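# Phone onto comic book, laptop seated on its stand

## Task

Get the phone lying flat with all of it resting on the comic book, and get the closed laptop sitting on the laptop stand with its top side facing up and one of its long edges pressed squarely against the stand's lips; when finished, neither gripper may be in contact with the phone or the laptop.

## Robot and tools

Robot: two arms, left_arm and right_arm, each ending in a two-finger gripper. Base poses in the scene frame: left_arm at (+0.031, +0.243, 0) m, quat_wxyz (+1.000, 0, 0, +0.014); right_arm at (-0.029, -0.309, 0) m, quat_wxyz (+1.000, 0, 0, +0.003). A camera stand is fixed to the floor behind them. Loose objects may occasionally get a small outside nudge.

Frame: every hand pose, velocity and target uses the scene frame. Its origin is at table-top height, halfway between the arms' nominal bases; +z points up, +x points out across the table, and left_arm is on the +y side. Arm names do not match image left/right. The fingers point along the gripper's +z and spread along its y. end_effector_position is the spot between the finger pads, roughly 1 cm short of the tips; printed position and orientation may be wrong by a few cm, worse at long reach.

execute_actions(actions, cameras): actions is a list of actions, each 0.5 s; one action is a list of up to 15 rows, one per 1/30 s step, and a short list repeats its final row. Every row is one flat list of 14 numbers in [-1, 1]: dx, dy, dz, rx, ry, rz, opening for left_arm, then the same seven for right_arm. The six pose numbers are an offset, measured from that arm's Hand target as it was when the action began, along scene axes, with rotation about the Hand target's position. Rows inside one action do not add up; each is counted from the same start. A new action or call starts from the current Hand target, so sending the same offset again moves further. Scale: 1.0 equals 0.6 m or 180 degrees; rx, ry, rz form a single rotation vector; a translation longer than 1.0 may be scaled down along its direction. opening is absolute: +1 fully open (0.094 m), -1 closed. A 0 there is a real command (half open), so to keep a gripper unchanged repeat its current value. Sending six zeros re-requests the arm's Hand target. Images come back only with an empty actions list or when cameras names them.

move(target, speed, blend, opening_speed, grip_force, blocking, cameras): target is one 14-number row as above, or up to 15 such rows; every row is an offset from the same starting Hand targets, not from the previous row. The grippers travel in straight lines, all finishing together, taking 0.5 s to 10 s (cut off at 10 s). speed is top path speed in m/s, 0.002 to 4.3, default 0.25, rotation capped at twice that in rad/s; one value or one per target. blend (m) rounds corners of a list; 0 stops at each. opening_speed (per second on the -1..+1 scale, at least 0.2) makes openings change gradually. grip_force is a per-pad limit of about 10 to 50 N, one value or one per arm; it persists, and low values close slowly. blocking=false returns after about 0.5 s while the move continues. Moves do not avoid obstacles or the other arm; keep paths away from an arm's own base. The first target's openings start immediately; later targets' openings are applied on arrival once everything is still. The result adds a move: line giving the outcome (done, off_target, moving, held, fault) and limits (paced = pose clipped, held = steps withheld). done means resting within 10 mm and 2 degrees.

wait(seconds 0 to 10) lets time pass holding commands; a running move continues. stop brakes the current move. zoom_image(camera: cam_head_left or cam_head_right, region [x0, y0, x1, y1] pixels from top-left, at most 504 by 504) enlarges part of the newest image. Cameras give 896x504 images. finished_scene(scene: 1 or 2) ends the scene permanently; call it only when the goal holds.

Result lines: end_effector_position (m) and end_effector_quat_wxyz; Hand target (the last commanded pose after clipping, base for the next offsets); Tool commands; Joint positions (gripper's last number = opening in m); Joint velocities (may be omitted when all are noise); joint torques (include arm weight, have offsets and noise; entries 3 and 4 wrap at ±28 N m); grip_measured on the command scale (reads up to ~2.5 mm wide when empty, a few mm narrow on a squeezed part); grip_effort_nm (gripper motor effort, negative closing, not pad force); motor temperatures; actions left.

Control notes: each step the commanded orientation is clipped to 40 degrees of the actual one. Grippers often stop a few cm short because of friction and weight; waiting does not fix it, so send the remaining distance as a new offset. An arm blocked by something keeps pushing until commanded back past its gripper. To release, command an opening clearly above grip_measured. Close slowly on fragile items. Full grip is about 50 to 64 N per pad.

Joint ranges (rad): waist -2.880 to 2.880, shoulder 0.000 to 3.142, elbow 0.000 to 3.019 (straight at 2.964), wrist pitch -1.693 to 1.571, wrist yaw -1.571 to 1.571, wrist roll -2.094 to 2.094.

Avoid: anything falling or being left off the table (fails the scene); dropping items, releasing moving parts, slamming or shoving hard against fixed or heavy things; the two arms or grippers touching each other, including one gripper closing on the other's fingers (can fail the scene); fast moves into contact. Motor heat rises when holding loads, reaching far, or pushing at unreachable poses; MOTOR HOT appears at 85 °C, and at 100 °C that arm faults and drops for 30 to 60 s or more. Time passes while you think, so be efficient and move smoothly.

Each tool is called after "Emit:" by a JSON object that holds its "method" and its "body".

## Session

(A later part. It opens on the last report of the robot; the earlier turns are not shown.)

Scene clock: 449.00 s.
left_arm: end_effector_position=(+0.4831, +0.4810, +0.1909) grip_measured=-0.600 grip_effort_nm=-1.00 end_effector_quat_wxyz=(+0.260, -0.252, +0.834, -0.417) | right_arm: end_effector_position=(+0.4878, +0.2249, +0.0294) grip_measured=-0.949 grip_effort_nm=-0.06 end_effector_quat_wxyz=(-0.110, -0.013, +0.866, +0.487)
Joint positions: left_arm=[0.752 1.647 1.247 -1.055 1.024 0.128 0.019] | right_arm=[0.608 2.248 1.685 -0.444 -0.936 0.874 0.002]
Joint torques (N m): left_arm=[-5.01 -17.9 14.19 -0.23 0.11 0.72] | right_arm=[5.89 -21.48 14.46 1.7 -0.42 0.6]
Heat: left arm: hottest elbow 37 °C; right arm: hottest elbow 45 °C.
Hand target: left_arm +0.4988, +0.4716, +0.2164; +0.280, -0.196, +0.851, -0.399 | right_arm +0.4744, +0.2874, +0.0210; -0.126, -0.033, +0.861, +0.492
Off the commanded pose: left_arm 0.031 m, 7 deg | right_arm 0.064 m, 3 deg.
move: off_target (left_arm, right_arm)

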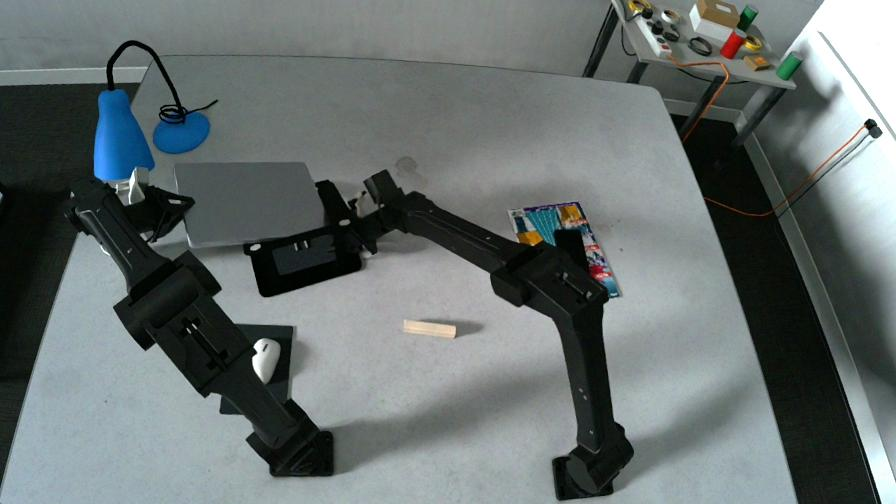

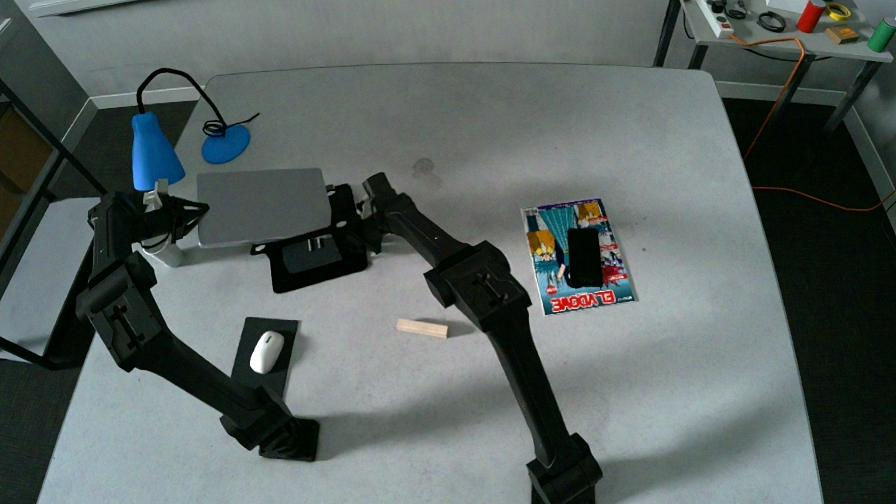

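Emit:
{"method": "move", "body": {"target": [-0.01,-0.17,0.0,0,0,0.03,-0.85,0,0.03,0,0,0,0,-0.95], "cameras": ["all"], "speed": 0.08}}

Emit:
{"method": "zoom_image", "body": {"camera": "cam_head_left", "region": [150, 120, 400, 320]}}

Emit:
{"method": "zoom_image", "body": {"camera": "cam_head_right", "region": [150, 120, 400, 320]}}

Scene clock: 453.90 s.
left_arm: end_effector_position=(+0.4809, +0.4462, +0.2452) grip_measured=-0.623 grip_effort_nm=-1.00 end_effector_quat_wxyz=(+0.357, -0.266, +0.830, -0.338) | right_arm: end_effector_position=(+0.4983, +0.2317, +0.0285) grip_measured=-0.949 grip_effort_nm=-0.05 end_effector_quat_wxyz=(-0.101, -0.008, +0.868, +0.487)
Joint positions: left_arm=[0.676 1.362 1.047 -0.664 0.897 -0.208 0.018] | right_arm=[0.61 2.268 1.72 -0.436 -0.918 0.894 0.002]
Joint torques (N m): left_arm=[-11.05 -12.1 5.48 0.28 1.29 -0.12] | right_arm=[7.12 -21.36 14.57 1.54 -0.64 0.66]
Heat: left arm: hottest elbow 37 °C; right arm: hottest elbow 46 °C.
Hand target: left_arm +0.4927, +0.3696, +0.2165; +0.299, -0.236, +0.840, -0.386 | right_arm +0.4744, +0.3053, +0.0208; -0.126, -0.033, +0.861, +0.492
Off the commanded pose: left_arm 0.083 m, 9 deg | right_arm 0.078 m, 4 deg.
move: off_target (left_arm, right_arm)

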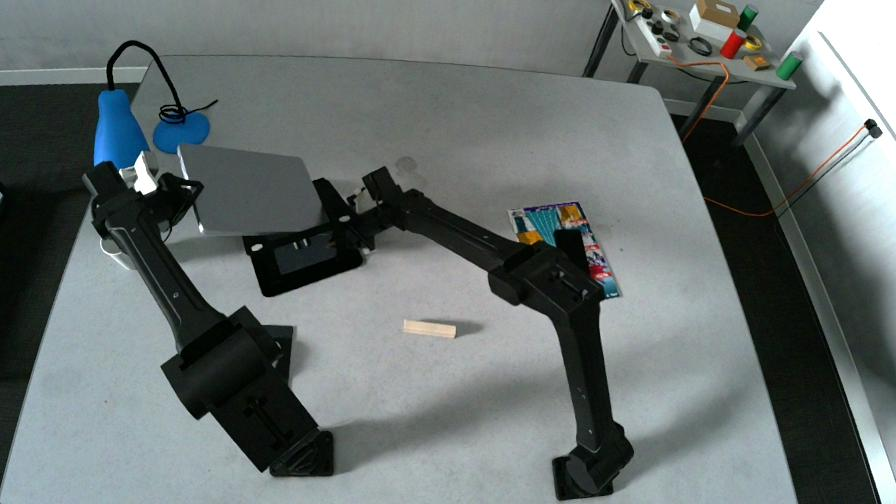

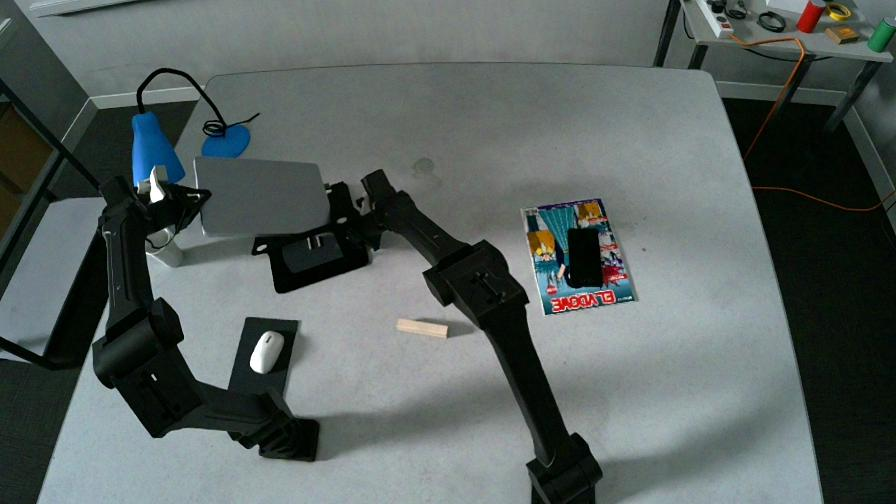

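Scaled by 2.016.

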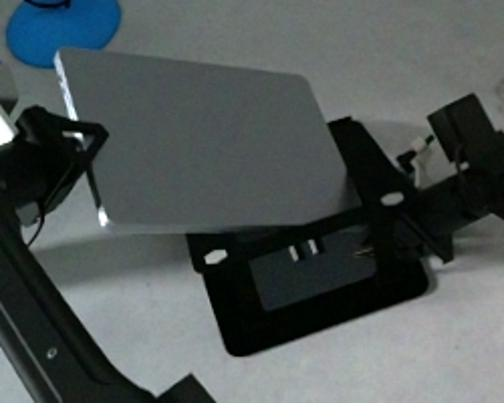

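Scaled by 2.016.

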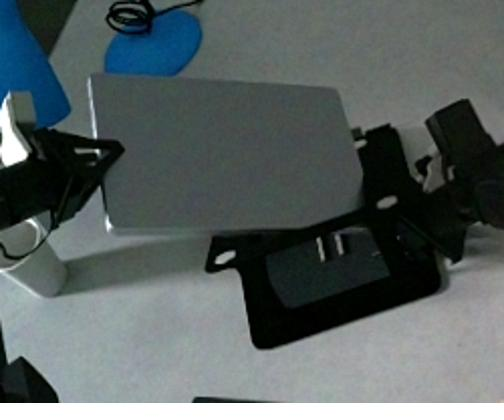

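Emit:
{"method": "move", "body": {"target": [[0,0.15,-0.05,0,0,-0.03,-0.85,0,-0.03,0,0,0,0,-0.95],[0.12,0.17,-0.05,0,0,-0.03,-0.85,0,-0.03,0,0,0,0,-0.95],[0.12,0.17,0.05,0,0,-0.03,-0.85,0,-0.03,0,0,0,0,-0.95]], "cameras": ["all"], "speed": 0.08, "blend": [0.01,0.01,0]}}

Emit:
{"method": "zoom_image", "body": {"camera": "cam_head_left", "region": [150, 120, 400, 320]}}

Emit:
{"method": "zoom_image", "body": {"camera": "cam_head_right", "region": [150, 120, 400, 320]}}

Scene clock: 463.93 s.
left_arm: end_effector_position=(+0.5345, +0.4904, +0.2048) grip_measured=-0.613 grip_effort_nm=-1.00 end_effector_quat_wxyz=(+0.248, -0.267, +0.834, -0.414) | right_arm: end_effector_position=(+0.4988, +0.2311, +0.0286) grip_measured=-0.949 grip_effort_nm=-0.05 end_effector_quat_wxyz=(-0.102, -0.007, +0.867, +0.487)
Joint positions: left_arm=[0.692 1.725 1.394 -1.039 0.994 -0.008 0.018] | right_arm=[0.609 2.268 1.72 -0.436 -0.919 0.895 0.002]
Joint torques (N m): left_arm=[-5.66 -20.13 16.87 0.12 0.62 0.63] | right_arm=[5.77 -22.48 12.72 1.26 -1 0.41]
Heat: left arm: hottest elbow 36 °C; right arm: hottest elbow 49 °C.
Hand target: left_arm +0.5647, +0.4718, +0.2465; +0.280, -0.196, +0.851, -0.399 | right_arm +0.4744, +0.2873, +0.0208; -0.126, -0.033, +0.861, +0.492
Off the commanded pose: left_arm 0.055 m, 9 deg | right_arm 0.062 m, 4 deg.
move: off_target (left_arm, right_arm)

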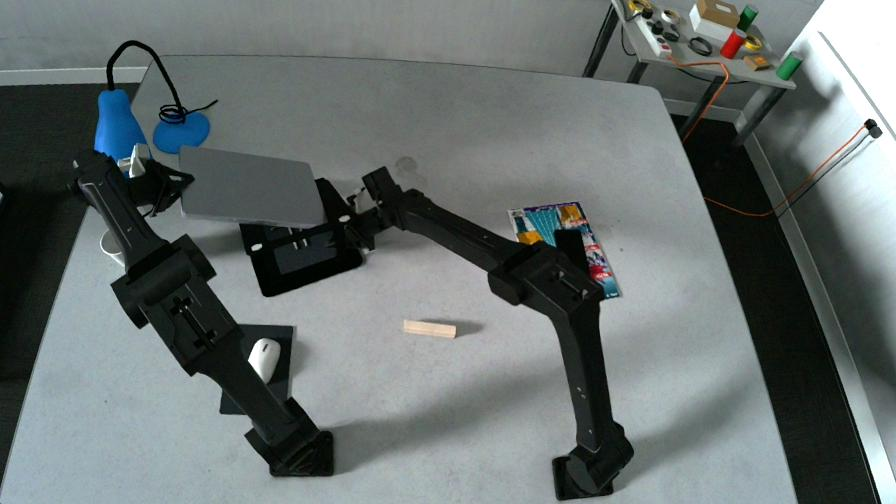

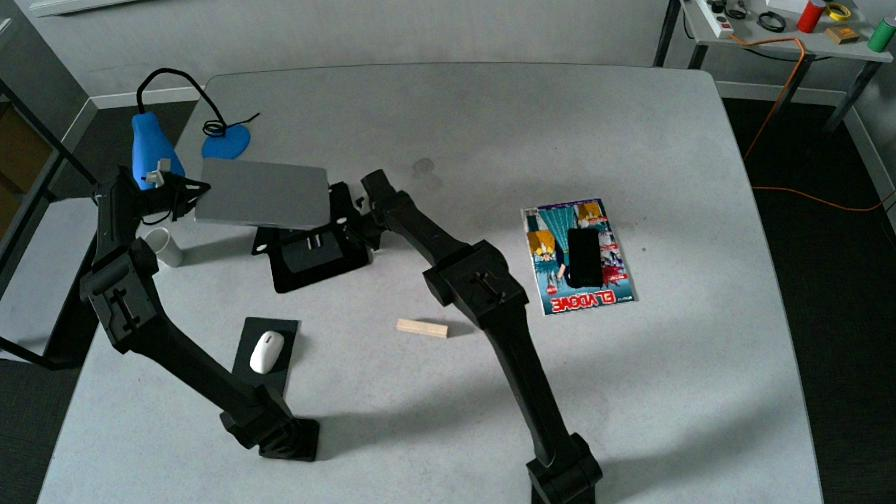

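Scaled by 2.016.

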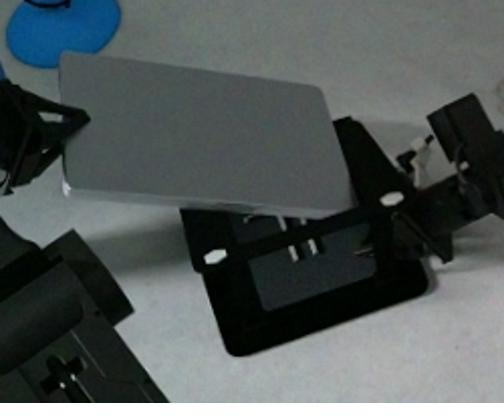

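Scaled by 2.016.

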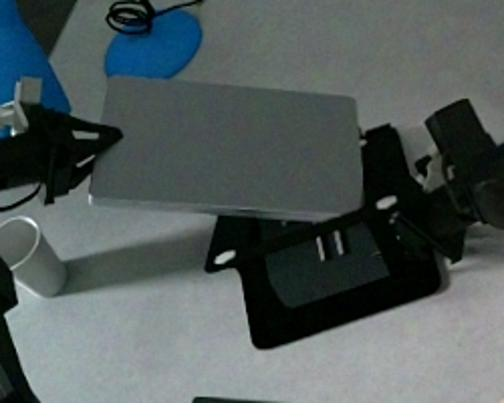

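Emit:
{"method": "move", "body": {"target": [[0.08,0.02,0,0,0,0,-0.85,0,0,0,0,0,0,-0.95],[0.08,0.02,0.09,0,0,0,-0.85,0,0,0,0,0,0,-0.95],[0.06,-0.09,0.09,0,0,0.04,-0.85,0,0,0,0,0,0,-0.95]], "cameras": ["all"], "speed": 0.08, "blend": [0.01,0.01,0]}}

Emit:
{"method": "zoom_image", "body": {"camera": "cam_head_left", "region": [150, 120, 400, 320]}}

Emit:
{"method": "zoom_image", "body": {"camera": "cam_head_right", "region": [150, 120, 400, 320]}}

Scene clock: 472.70 s.
left_arm: end_effector_position=(+0.5910, +0.4645, +0.2586) grip_measured=-0.635 grip_effort_nm=-1.00 end_effector_quat_wxyz=(+0.289, -0.285, +0.840, -0.360) | right_arm: end_effector_position=(+0.4993, +0.2328, +0.0291) grip_measured=-0.949 grip_effort_nm=-0.05 end_effector_quat_wxyz=(-0.103, -0.007, +0.867, +0.488)
Joint positions: left_arm=[0.568 1.655 1.446 -0.847 0.852 -0.296 0.017] | right_arm=[0.61 2.271 1.726 -0.435 -0.921 0.899 0.002]
Joint torques (N m): left_arm=[-6.3 -22.83 10.89 1.59 1.71 -0.34] | right_arm=[5.71 -22.77 12.45 1.22 -0.91 0.37]
Motor temperatures (°C): left_arm=[23 29 37 24 29 25 29] | right_arm=[27 42 50 25 26 24 25]
Heat: left arm: hottest elbow 37 °C; right arm: hottest elbow 50 °C.
Hand target: left_arm +0.6007, +0.4177, +0.3003; +0.305, -0.249, +0.837, -0.381 | right_arm +0.4744, +0.2873, +0.0210; -0.126, -0.033, +0.861, +0.492
Off the commanded pose: left_arm 0.063 m, 5 deg | right_arm 0.060 m, 4 deg.
move: off_target (left_arm, right_arm)

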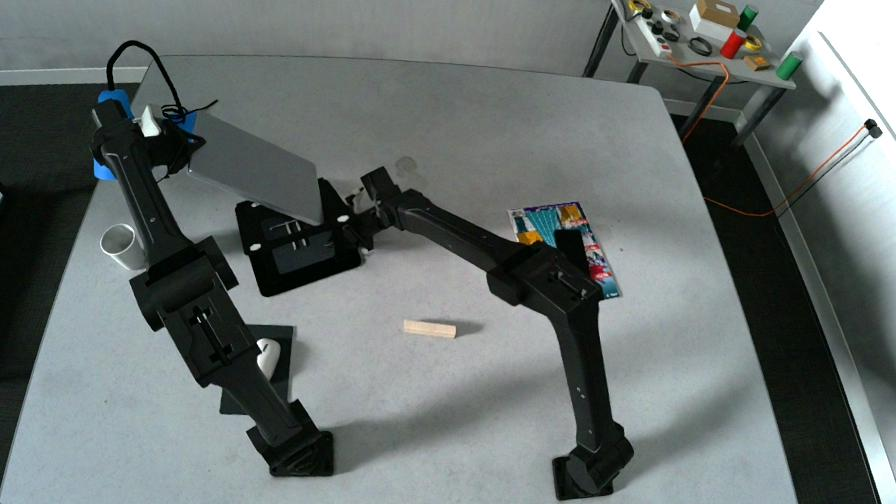

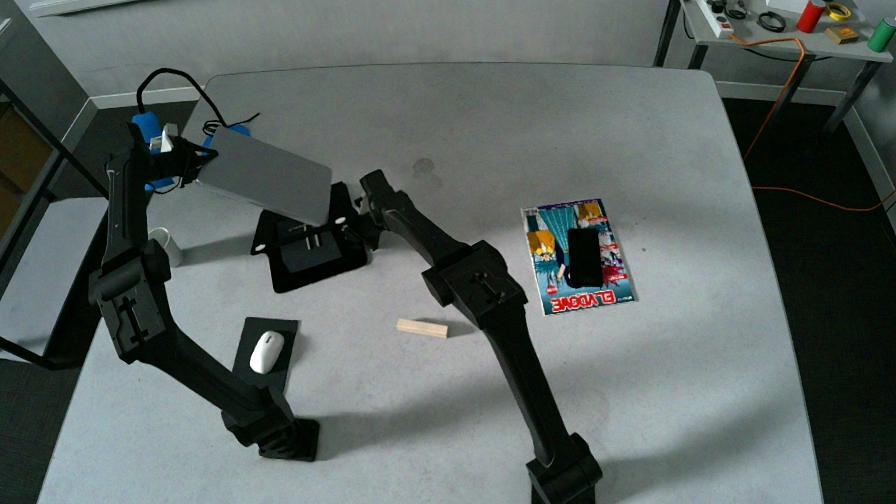

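Scaled by 2.016.

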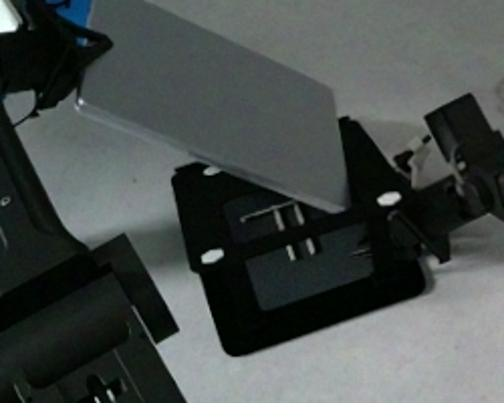

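Scaled by 2.016.

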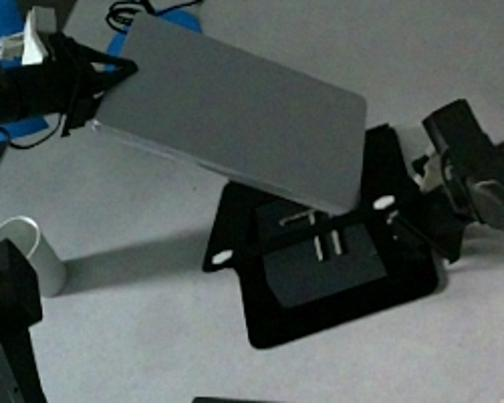

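Emit:
{"method": "move", "body": {"target": [-0.11,0.2,-0.04,0,0,0.2,-0.85,0,0,0,0,0,0,-0.95], "cameras": ["all"], "speed": 0.1}}

Emit:
{"method": "zoom_image", "body": {"camera": "cam_head_left", "region": [150, 120, 400, 320]}}

Emit:
{"method": "zoom_image", "body": {"camera": "cam_head_right", "region": [150, 120, 400, 320]}}

Scene clock: 483.23 s.
left_arm: end_effector_position=(+0.5327, +0.5253, +0.2109) grip_measured=-0.636 grip_effort_nm=-1.01 end_effector_quat_wxyz=(+0.332, -0.536, +0.725, -0.277) | right_arm: end_effector_position=(+0.4923, +0.2445, +0.0292) grip_measured=-0.949 grip_effort_nm=-0.05 end_effector_quat_wxyz=(-0.107, -0.013, +0.866, +0.489)
Joint positions: left_arm=[0.643 1.497 1.125 -0.451 0.548 -0.82 0.017] | right_arm=[0.628 2.279 1.739 -0.435 -0.923 0.905 0.002]
Joint torques (N m): left_arm=[-0.91 -21.95 12.97 3.64 0.27 0.33] | right_arm=[4.48 -23.06 12.19 1.16 -0.84 0.32]
Heat: left arm: hottest elbow 37 °C; right arm: hottest elbow 51 °C.
Hand target: left_arm +0.5347, +0.5378, +0.2765; +0.408, -0.496, +0.718, -0.268 | right_arm +0.4743, +0.2874, +0.0207; -0.126, -0.033, +0.861, +0.492
Off the commanded pose: left_arm 0.067 m, 10 deg | right_arm 0.047 m, 3 deg.
move: off_target (left_arm, right_arm)

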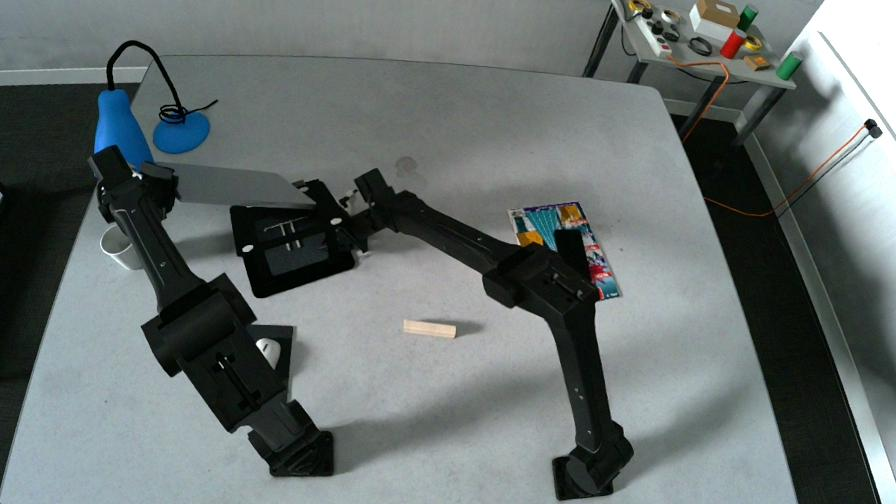

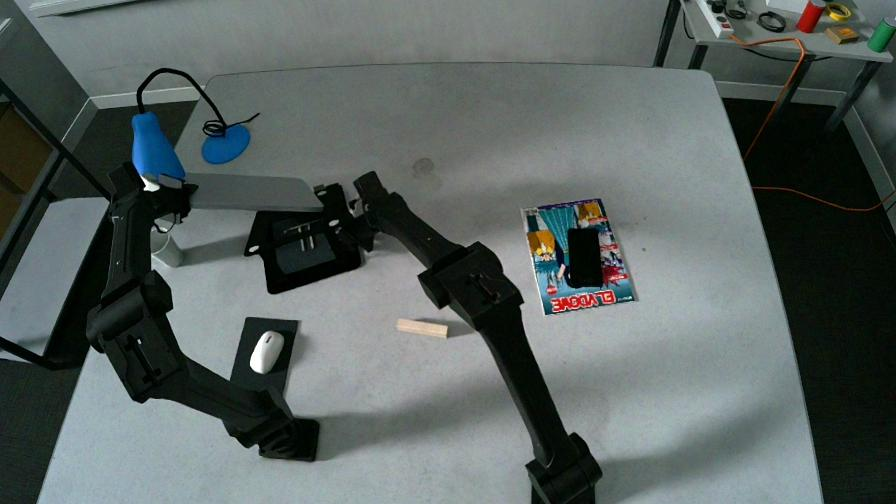

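Scaled by 2.016.

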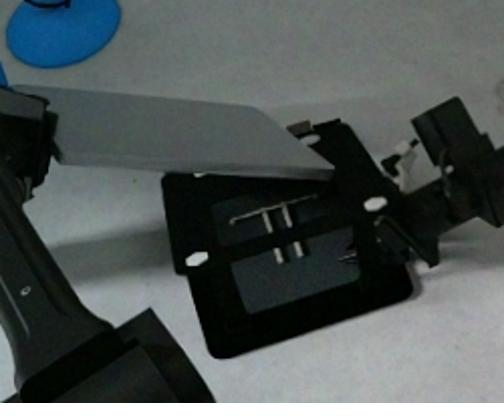

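Scaled by 2.016.

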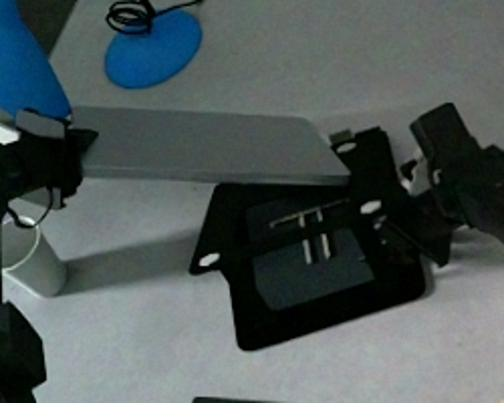

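Emit:
{"method": "move", "body": {"target": [[0.0,0.0,0.05,0.0,-0.17,0,-0.85,0,-0.03,0,0,0,0,-0.95],[-0.08,0.0,0.05,0.0,-0.17,0.0,-0.85,0,-0.03,0,0,0,0,-0.95]], "cameras": ["all"], "speed": 0.1}}

Emit:
{"method": "zoom_image", "body": {"camera": "cam_head_left", "region": [150, 120, 400, 320]}}

Emit:
{"method": "zoom_image", "body": {"camera": "cam_head_right", "region": [150, 120, 400, 320]}}

Scene clock: 493.03 s.
left_arm: end_effector_position=(+0.4934, +0.5176, +0.2105) grip_measured=-0.637 grip_effort_nm=-1.00 end_effector_quat_wxyz=(+0.506, -0.449, +0.627, -0.386) | right_arm: end_effector_position=(+0.4873, +0.2480, +0.0313) grip_measured=-0.949 grip_effort_nm=-0.05 end_effector_quat_wxyz=(-0.112, -0.023, +0.862, +0.494)
Joint positions: left_arm=[0.737 1.454 0.737 0.447 0.779 -1.081 0.017] | right_arm=[0.633 2.279 1.739 -0.434 -0.94 0.894 0.002]
Joint torques (N m): left_arm=[1.73 -20.66 13.71 4.78 0.53 -0.74] | right_arm=[2.78 -24.47 9.89 0.87 -0.65 0.18]
Heat: left arm: hottest elbow 37 °C; right arm: hottest elbow 48 °C.
Hand target: left_arm +0.4868, +0.5376, +0.3064; +0.583, -0.407, +0.586, -0.390 | right_arm +0.4745, +0.2693, +0.0208; -0.126, -0.033, +0.861, +0.492
Off the commanded pose: left_arm 0.098 m, 11 deg | right_arm 0.027 m, 2 deg.
move: off_target (left_arm, right_arm)

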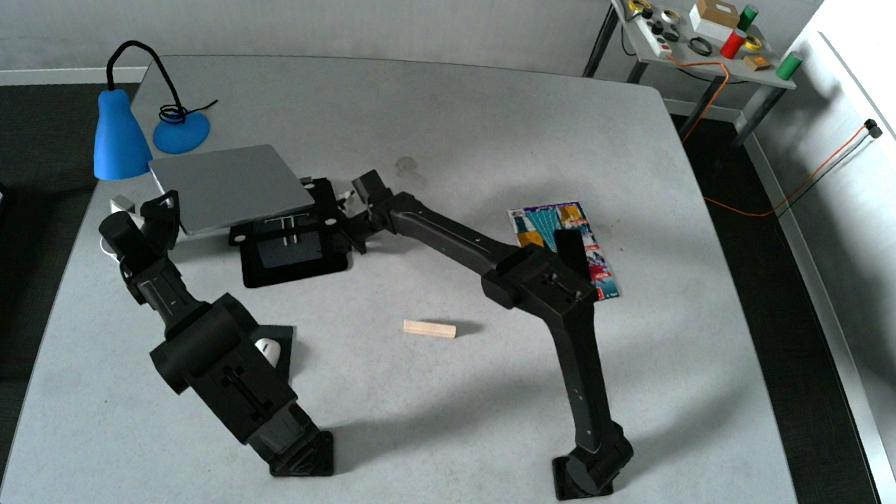

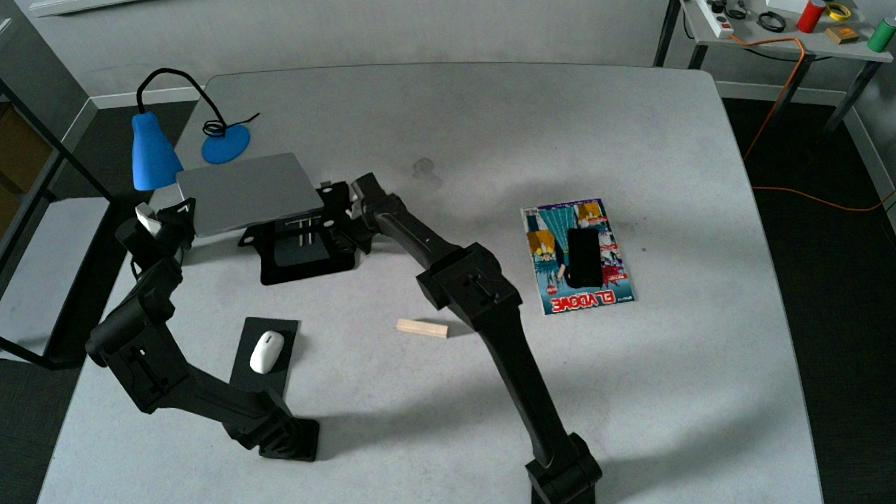

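Scaled by 2.016.

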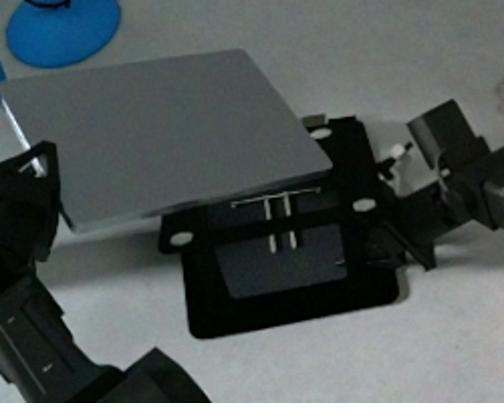

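Scaled by 2.016.

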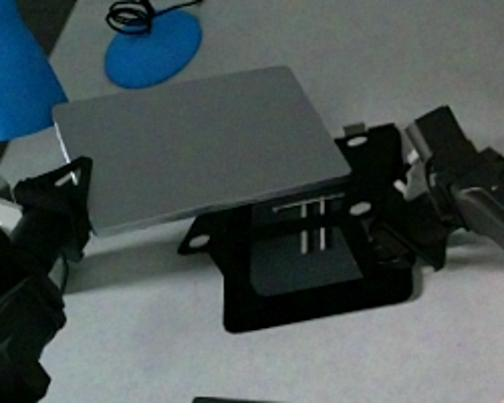

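Emit:
{"method": "move", "body": {"target": [-0.04,-0.16,0.0,0,0,0,-0.85,0,0,0,0,0,0,-0.95], "cameras": ["all"], "speed": 0.08}}

Emit:
{"method": "zoom_image", "body": {"camera": "cam_head_left", "region": [150, 120, 400, 320]}}

Emit:
{"method": "zoom_image", "body": {"camera": "cam_head_right", "region": [150, 120, 400, 320]}}

Scene clock: 498.93 s.
left_arm: end_effector_position=(+0.4476, +0.4797, +0.2395) grip_measured=-0.630 grip_effort_nm=-1.01 end_effector_quat_wxyz=(+0.558, -0.459, +0.606, -0.332) | right_arm: end_effector_position=(+0.4870, +0.2481, +0.0316) grip_measured=-0.949 grip_effort_nm=-0.05 end_effector_quat_wxyz=(-0.112, -0.024, +0.862, +0.494)
Joint positions: left_arm=[0.697 1.203 0.565 0.447 0.605 -1.075 0.017] | right_arm=[0.633 2.279 1.739 -0.434 -0.943 0.893 0.002]
Joint torques (N m): left_arm=[-6.53 -15.74 12.89 3.32 1.79 -0.93] | right_arm=[2.73 -24.29 9.92 0.87 -0.57 0.19]
Heat: left arm: hottest elbow 37 °C; right arm: hottest elbow 47 °C.
Hand target: left_arm +0.4628, +0.4418, +0.3065; +0.583, -0.407, +0.585, -0.389 | right_arm +0.4745, +0.2693, +0.0210; -0.126, -0.033, +0.861, +0.492
Off the commanded pose: left_arm 0.079 m, 10 deg | right_arm 0.027 m, 2 deg.
move: off_target (left_arm, right_arm)

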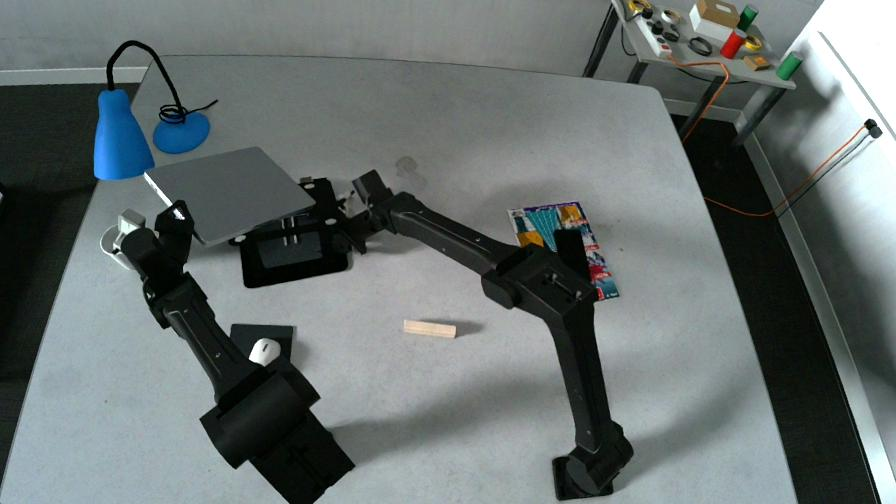

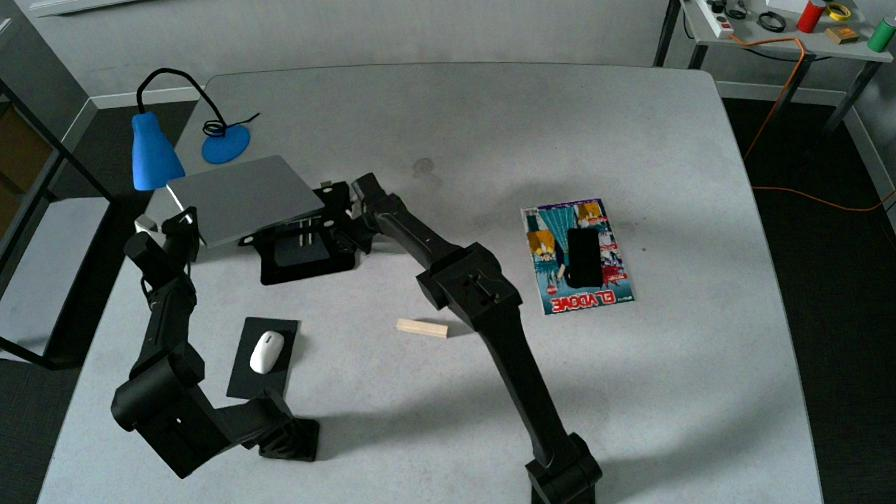

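Scaled by 2.016.

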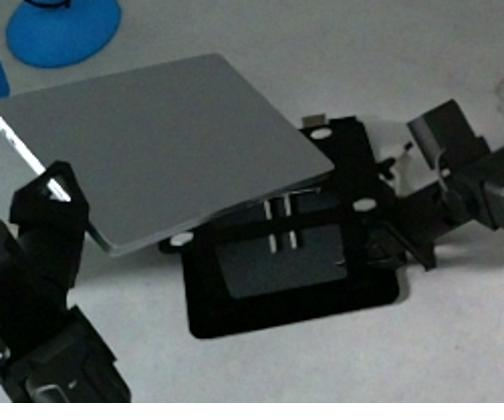

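Scaled by 2.016.

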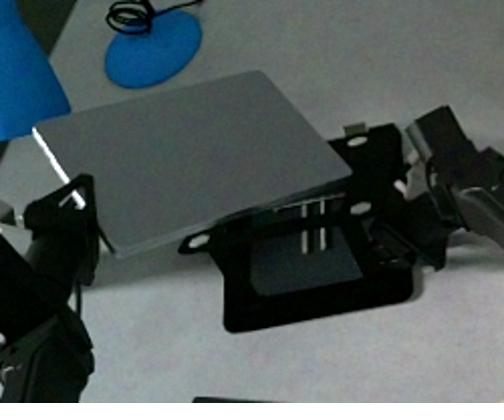

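Emit:
{"method": "move", "body": {"target": [[0,0.05,0,0,0,0,-0.85,0,-0.232,0.048,0,0,0,-0.95],[0,0.05,0,0,0,0,-0.85,-0.057,-0.2,0.332,-0.109,-0.019,-0.383,-0.95],[0,0.05,0,0,0,0,-0.85,0.091,0.01,0.25,-0.109,-0.019,-0.383,0.1]], "cameras": ["all"], "speed": [0.2,0.3,0.2], "blend": [0.02,0.03,0]}}

Emit:
{"method": "zoom_image", "body": {"camera": "cam_head_left", "region": [150, 120, 400, 320]}}

Emit:
{"method": "zoom_image", "body": {"camera": "cam_head_right", "region": [150, 120, 400, 320]}}

Scene clock: 517.53 s.
left_arm: end_effector_position=(+0.4480, +0.4722, +0.2318) grip_measured=-0.628 grip_effort_nm=-1.01 end_effector_quat_wxyz=(+0.541, -0.449, +0.619, -0.351) | right_arm: end_effector_position=(+0.5225, +0.2564, +0.1638) grip_measured=+0.098 grip_effort_nm=0.07 end_effector_quat_wxyz=(+0.194, +0.465, +0.802, +0.320)
Joint positions: left_arm=[0.704 1.218 0.565 0.436 0.67 -1.067 0.017] | right_arm=[0.846 2.045 1.8 -0.59 0.241 1.81 0.052]
Joint torques (N m): left_arm=[-1.73 -13.22 16.49 4.1 1.67 -0.87] | right_arm=[1.14 -22.89 13.76 0.76 0.25 0.16]
Motor temperatures (°C): left_arm=[23 29 37 24 33 25 30] | right_arm=[27 42 45 25 26 23 25]
Heat: left arm: hottest elbow 37 °C; right arm: hottest elbow 45 °C.
Hand target: left_arm +0.4628, +0.4717, +0.3065; +0.583, -0.407, +0.585, -0.390 | right_arm +0.5291, +0.2754, +0.1709; +0.194, +0.464, +0.799, +0.331
Off the commanded pose: left_arm 0.076 m, 9 deg | right_arm 0.021 m, 1 deg.
move: off_target (left_arm, right_arm); target 3's new opening was sent with right_arm's hand 0.021 m and 1 deg from that target

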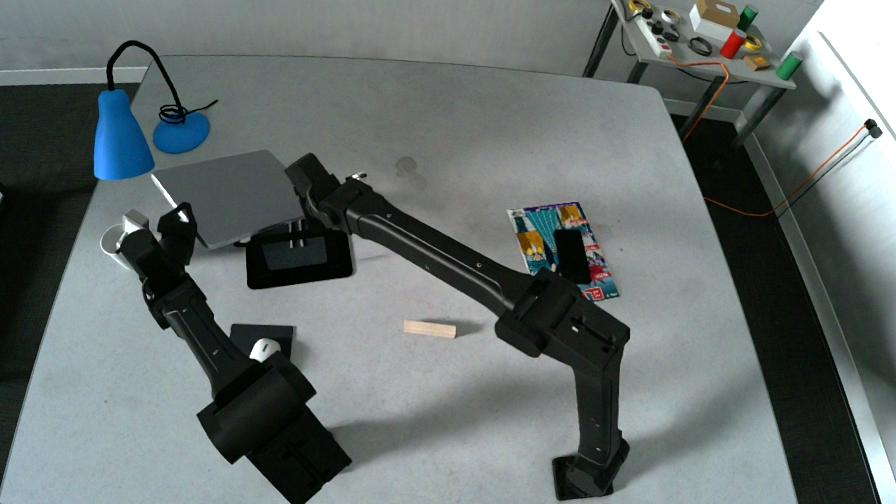

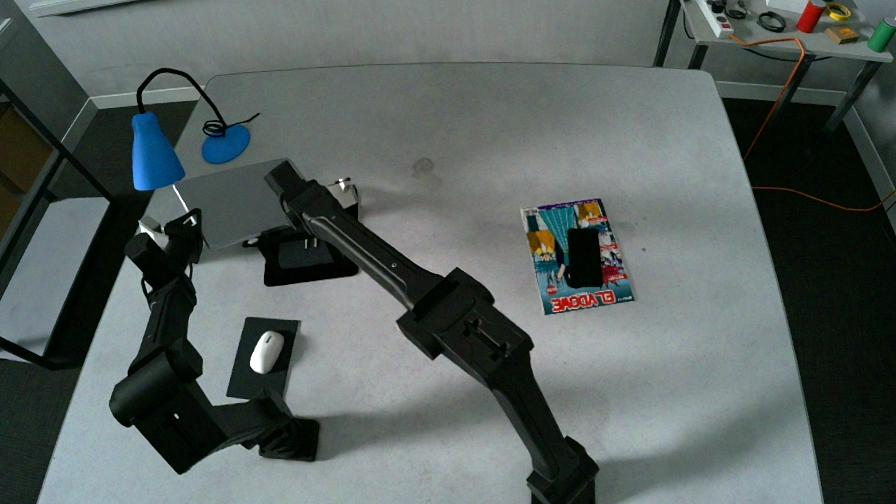

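Scaled by 2.016.

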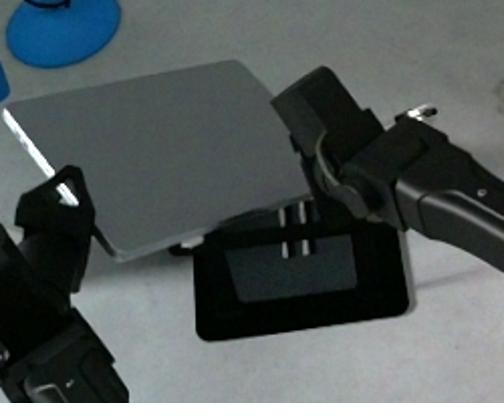

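Scaled by 2.016.

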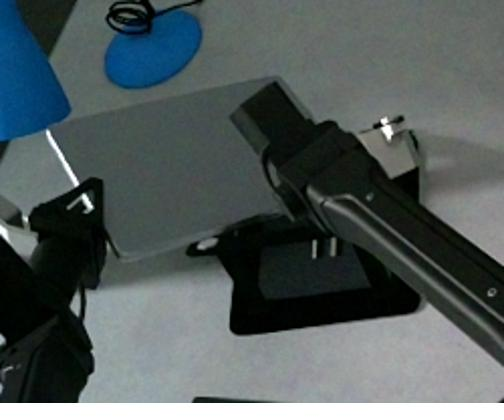

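Emit:
{"method": "move", "body": {"target": [[0,0,0,0,0,0,-0.85,0.08,0.073,-0.105,0,0,0,0.1],[0,0,0,0,0,0,-0.85,0.08,0.073,-0.105,0,0,0,-0.85]], "cameras": ["all"], "speed": 0.07, "opening_speed": 0.35}}

Emit:
{"method": "zoom_image", "body": {"camera": "cam_head_left", "region": [150, 120, 400, 320]}}

Emit:
{"method": "zoom_image", "body": {"camera": "cam_head_right", "region": [150, 120, 400, 320]}}

Scene clock: 525.83 s.
left_arm: end_effector_position=(+0.4485, +0.4805, +0.2162) grip_measured=-0.608 grip_effort_nm=-1.01 end_effector_quat_wxyz=(+0.516, -0.495, +0.596, -0.365) | right_arm: end_effector_position=(+0.5658, +0.3021, +0.1048) grip_measured=-0.232 grip_effort_nm=-1.04 end_effector_quat_wxyz=(+0.185, +0.493, +0.786, +0.323)
Joint positions: left_arm=[0.708 1.25 0.565 0.432 0.643 -1.156 0.018] | right_arm=[0.844 2.274 2.037 -0.603 0.244 1.874 0.036]
Joint torques (N m): left_arm=[-2.96 -16.62 15.45 4.53 2.47 -0.09] | right_arm=[0.62 -25.23 14.2 1.14 -0.06 -0.49]
Heat: left arm: hottest elbow 37 °C; right arm: hottest elbow 46 °C.
Hand target: left_arm +0.4629, +0.4717, +0.3064; +0.583, -0.407, +0.586, -0.390 | right_arm +0.5769, +0.3192, +0.1077; +0.194, +0.464, +0.799, +0.331
Off the commanded pose: left_arm 0.092 m, 13 deg | right_arm 0.021 m, 4 deg.
move: off_target (left_arm, right_arm); target 2's new opening was sent with right_arm's hand 0.020 m and 1 deg from that target

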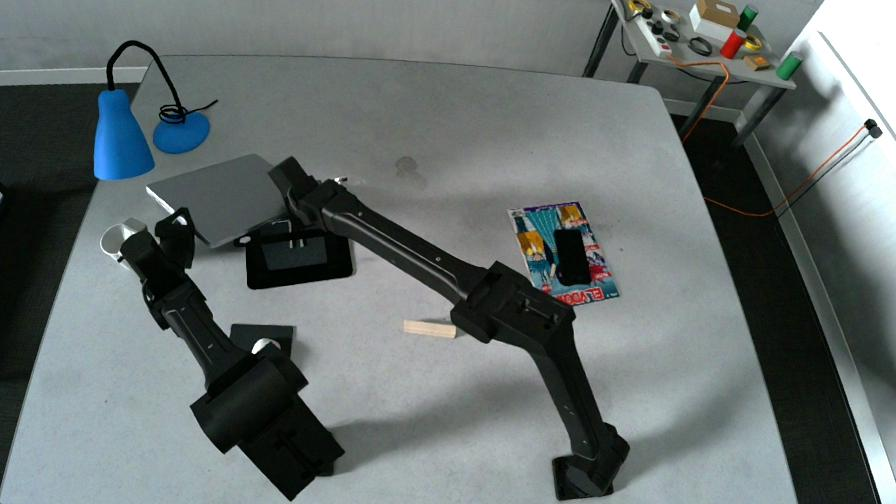

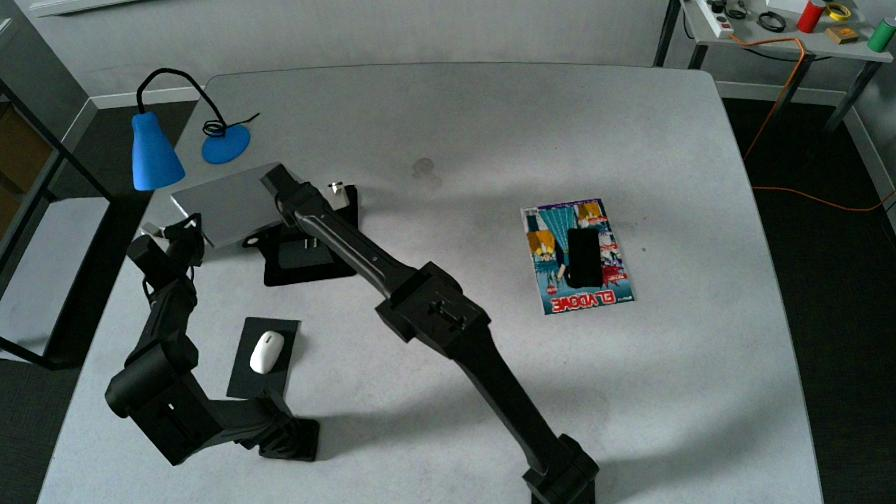

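Scaled by 2.016.

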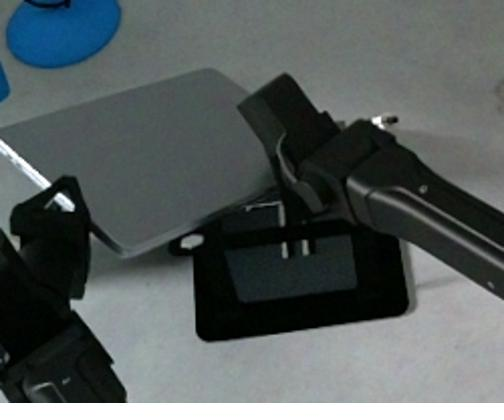

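Scaled by 2.016.

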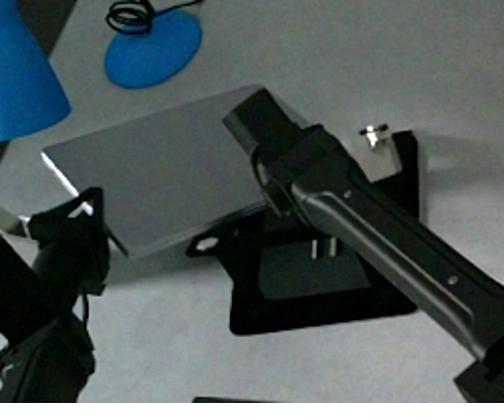

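Emit:
{"method": "move", "body": {"target": [0,0.0,0.02,0,0,0,-0.85,-0.01,0.0,0.16,0,0,0,-0.85], "cameras": ["all"], "speed": 0.08}}

Emit:
{"method": "zoom_image", "body": {"camera": "cam_head_left", "region": [150, 120, 400, 320]}}

Emit:
{"method": "zoom_image", "body": {"camera": "cam_head_right", "region": [150, 120, 400, 320]}}

Scene clock: 530.43 s.
left_arm: end_effector_position=(+0.4467, +0.4794, +0.2117) grip_measured=-0.599 grip_effort_nm=-1.01 end_effector_quat_wxyz=(+0.490, -0.528, +0.576, -0.386) | right_arm: end_effector_position=(+0.5631, +0.2906, +0.1248) grip_measured=-0.234 grip_effort_nm=-1.03 end_effector_quat_wxyz=(+0.192, +0.486, +0.806, +0.278)
Joint positions: left_arm=[0.71 1.245 0.565 0.401 0.644 -1.239 0.019] | right_arm=[0.841 2.274 2.124 -0.776 0.264 1.842 0.036]
Joint torques (N m): left_arm=[-2.84 -17.67 16.43 4.66 1.98 0.69] | right_arm=[1.26 -31.5 16.61 0.1 -0.54 -0.15]
Heat: left arm: hottest elbow 38 °C; right arm: hottest elbow 47 °C.
Hand target: left_arm +0.4628, +0.4718, +0.3185; +0.583, -0.407, +0.585, -0.389 | right_arm +0.5709, +0.3193, +0.2038; +0.194, +0.464, +0.799, +0.331
Off the commanded pose: left_arm 0.108 m, 18 deg | right_arm 0.084 m, 7 deg.
move: off_target (left_arm, right_arm)

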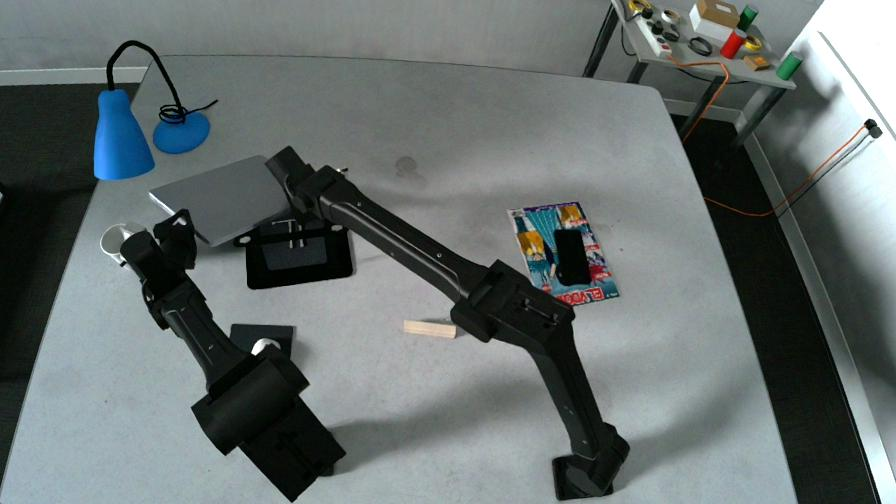

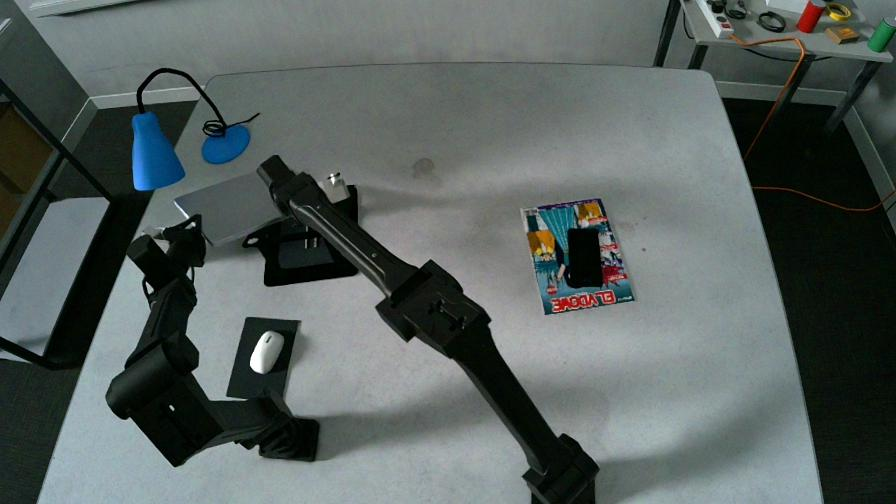

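Scaled by 2.016.

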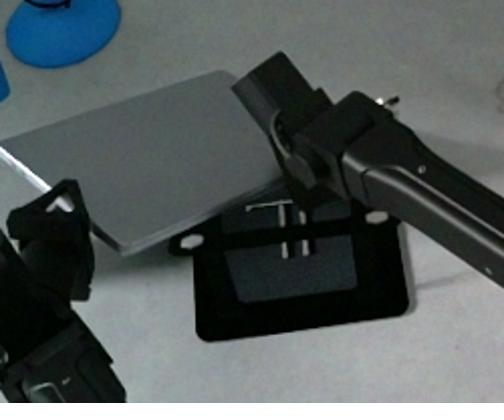

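Scaled by 2.016.

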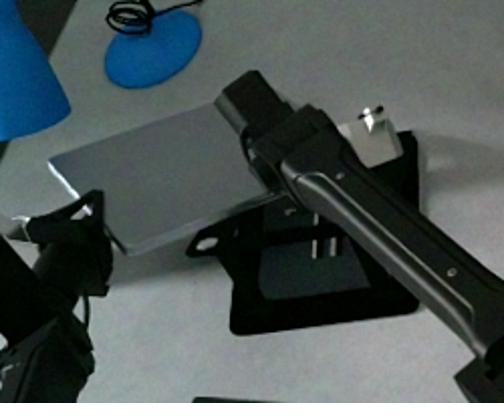

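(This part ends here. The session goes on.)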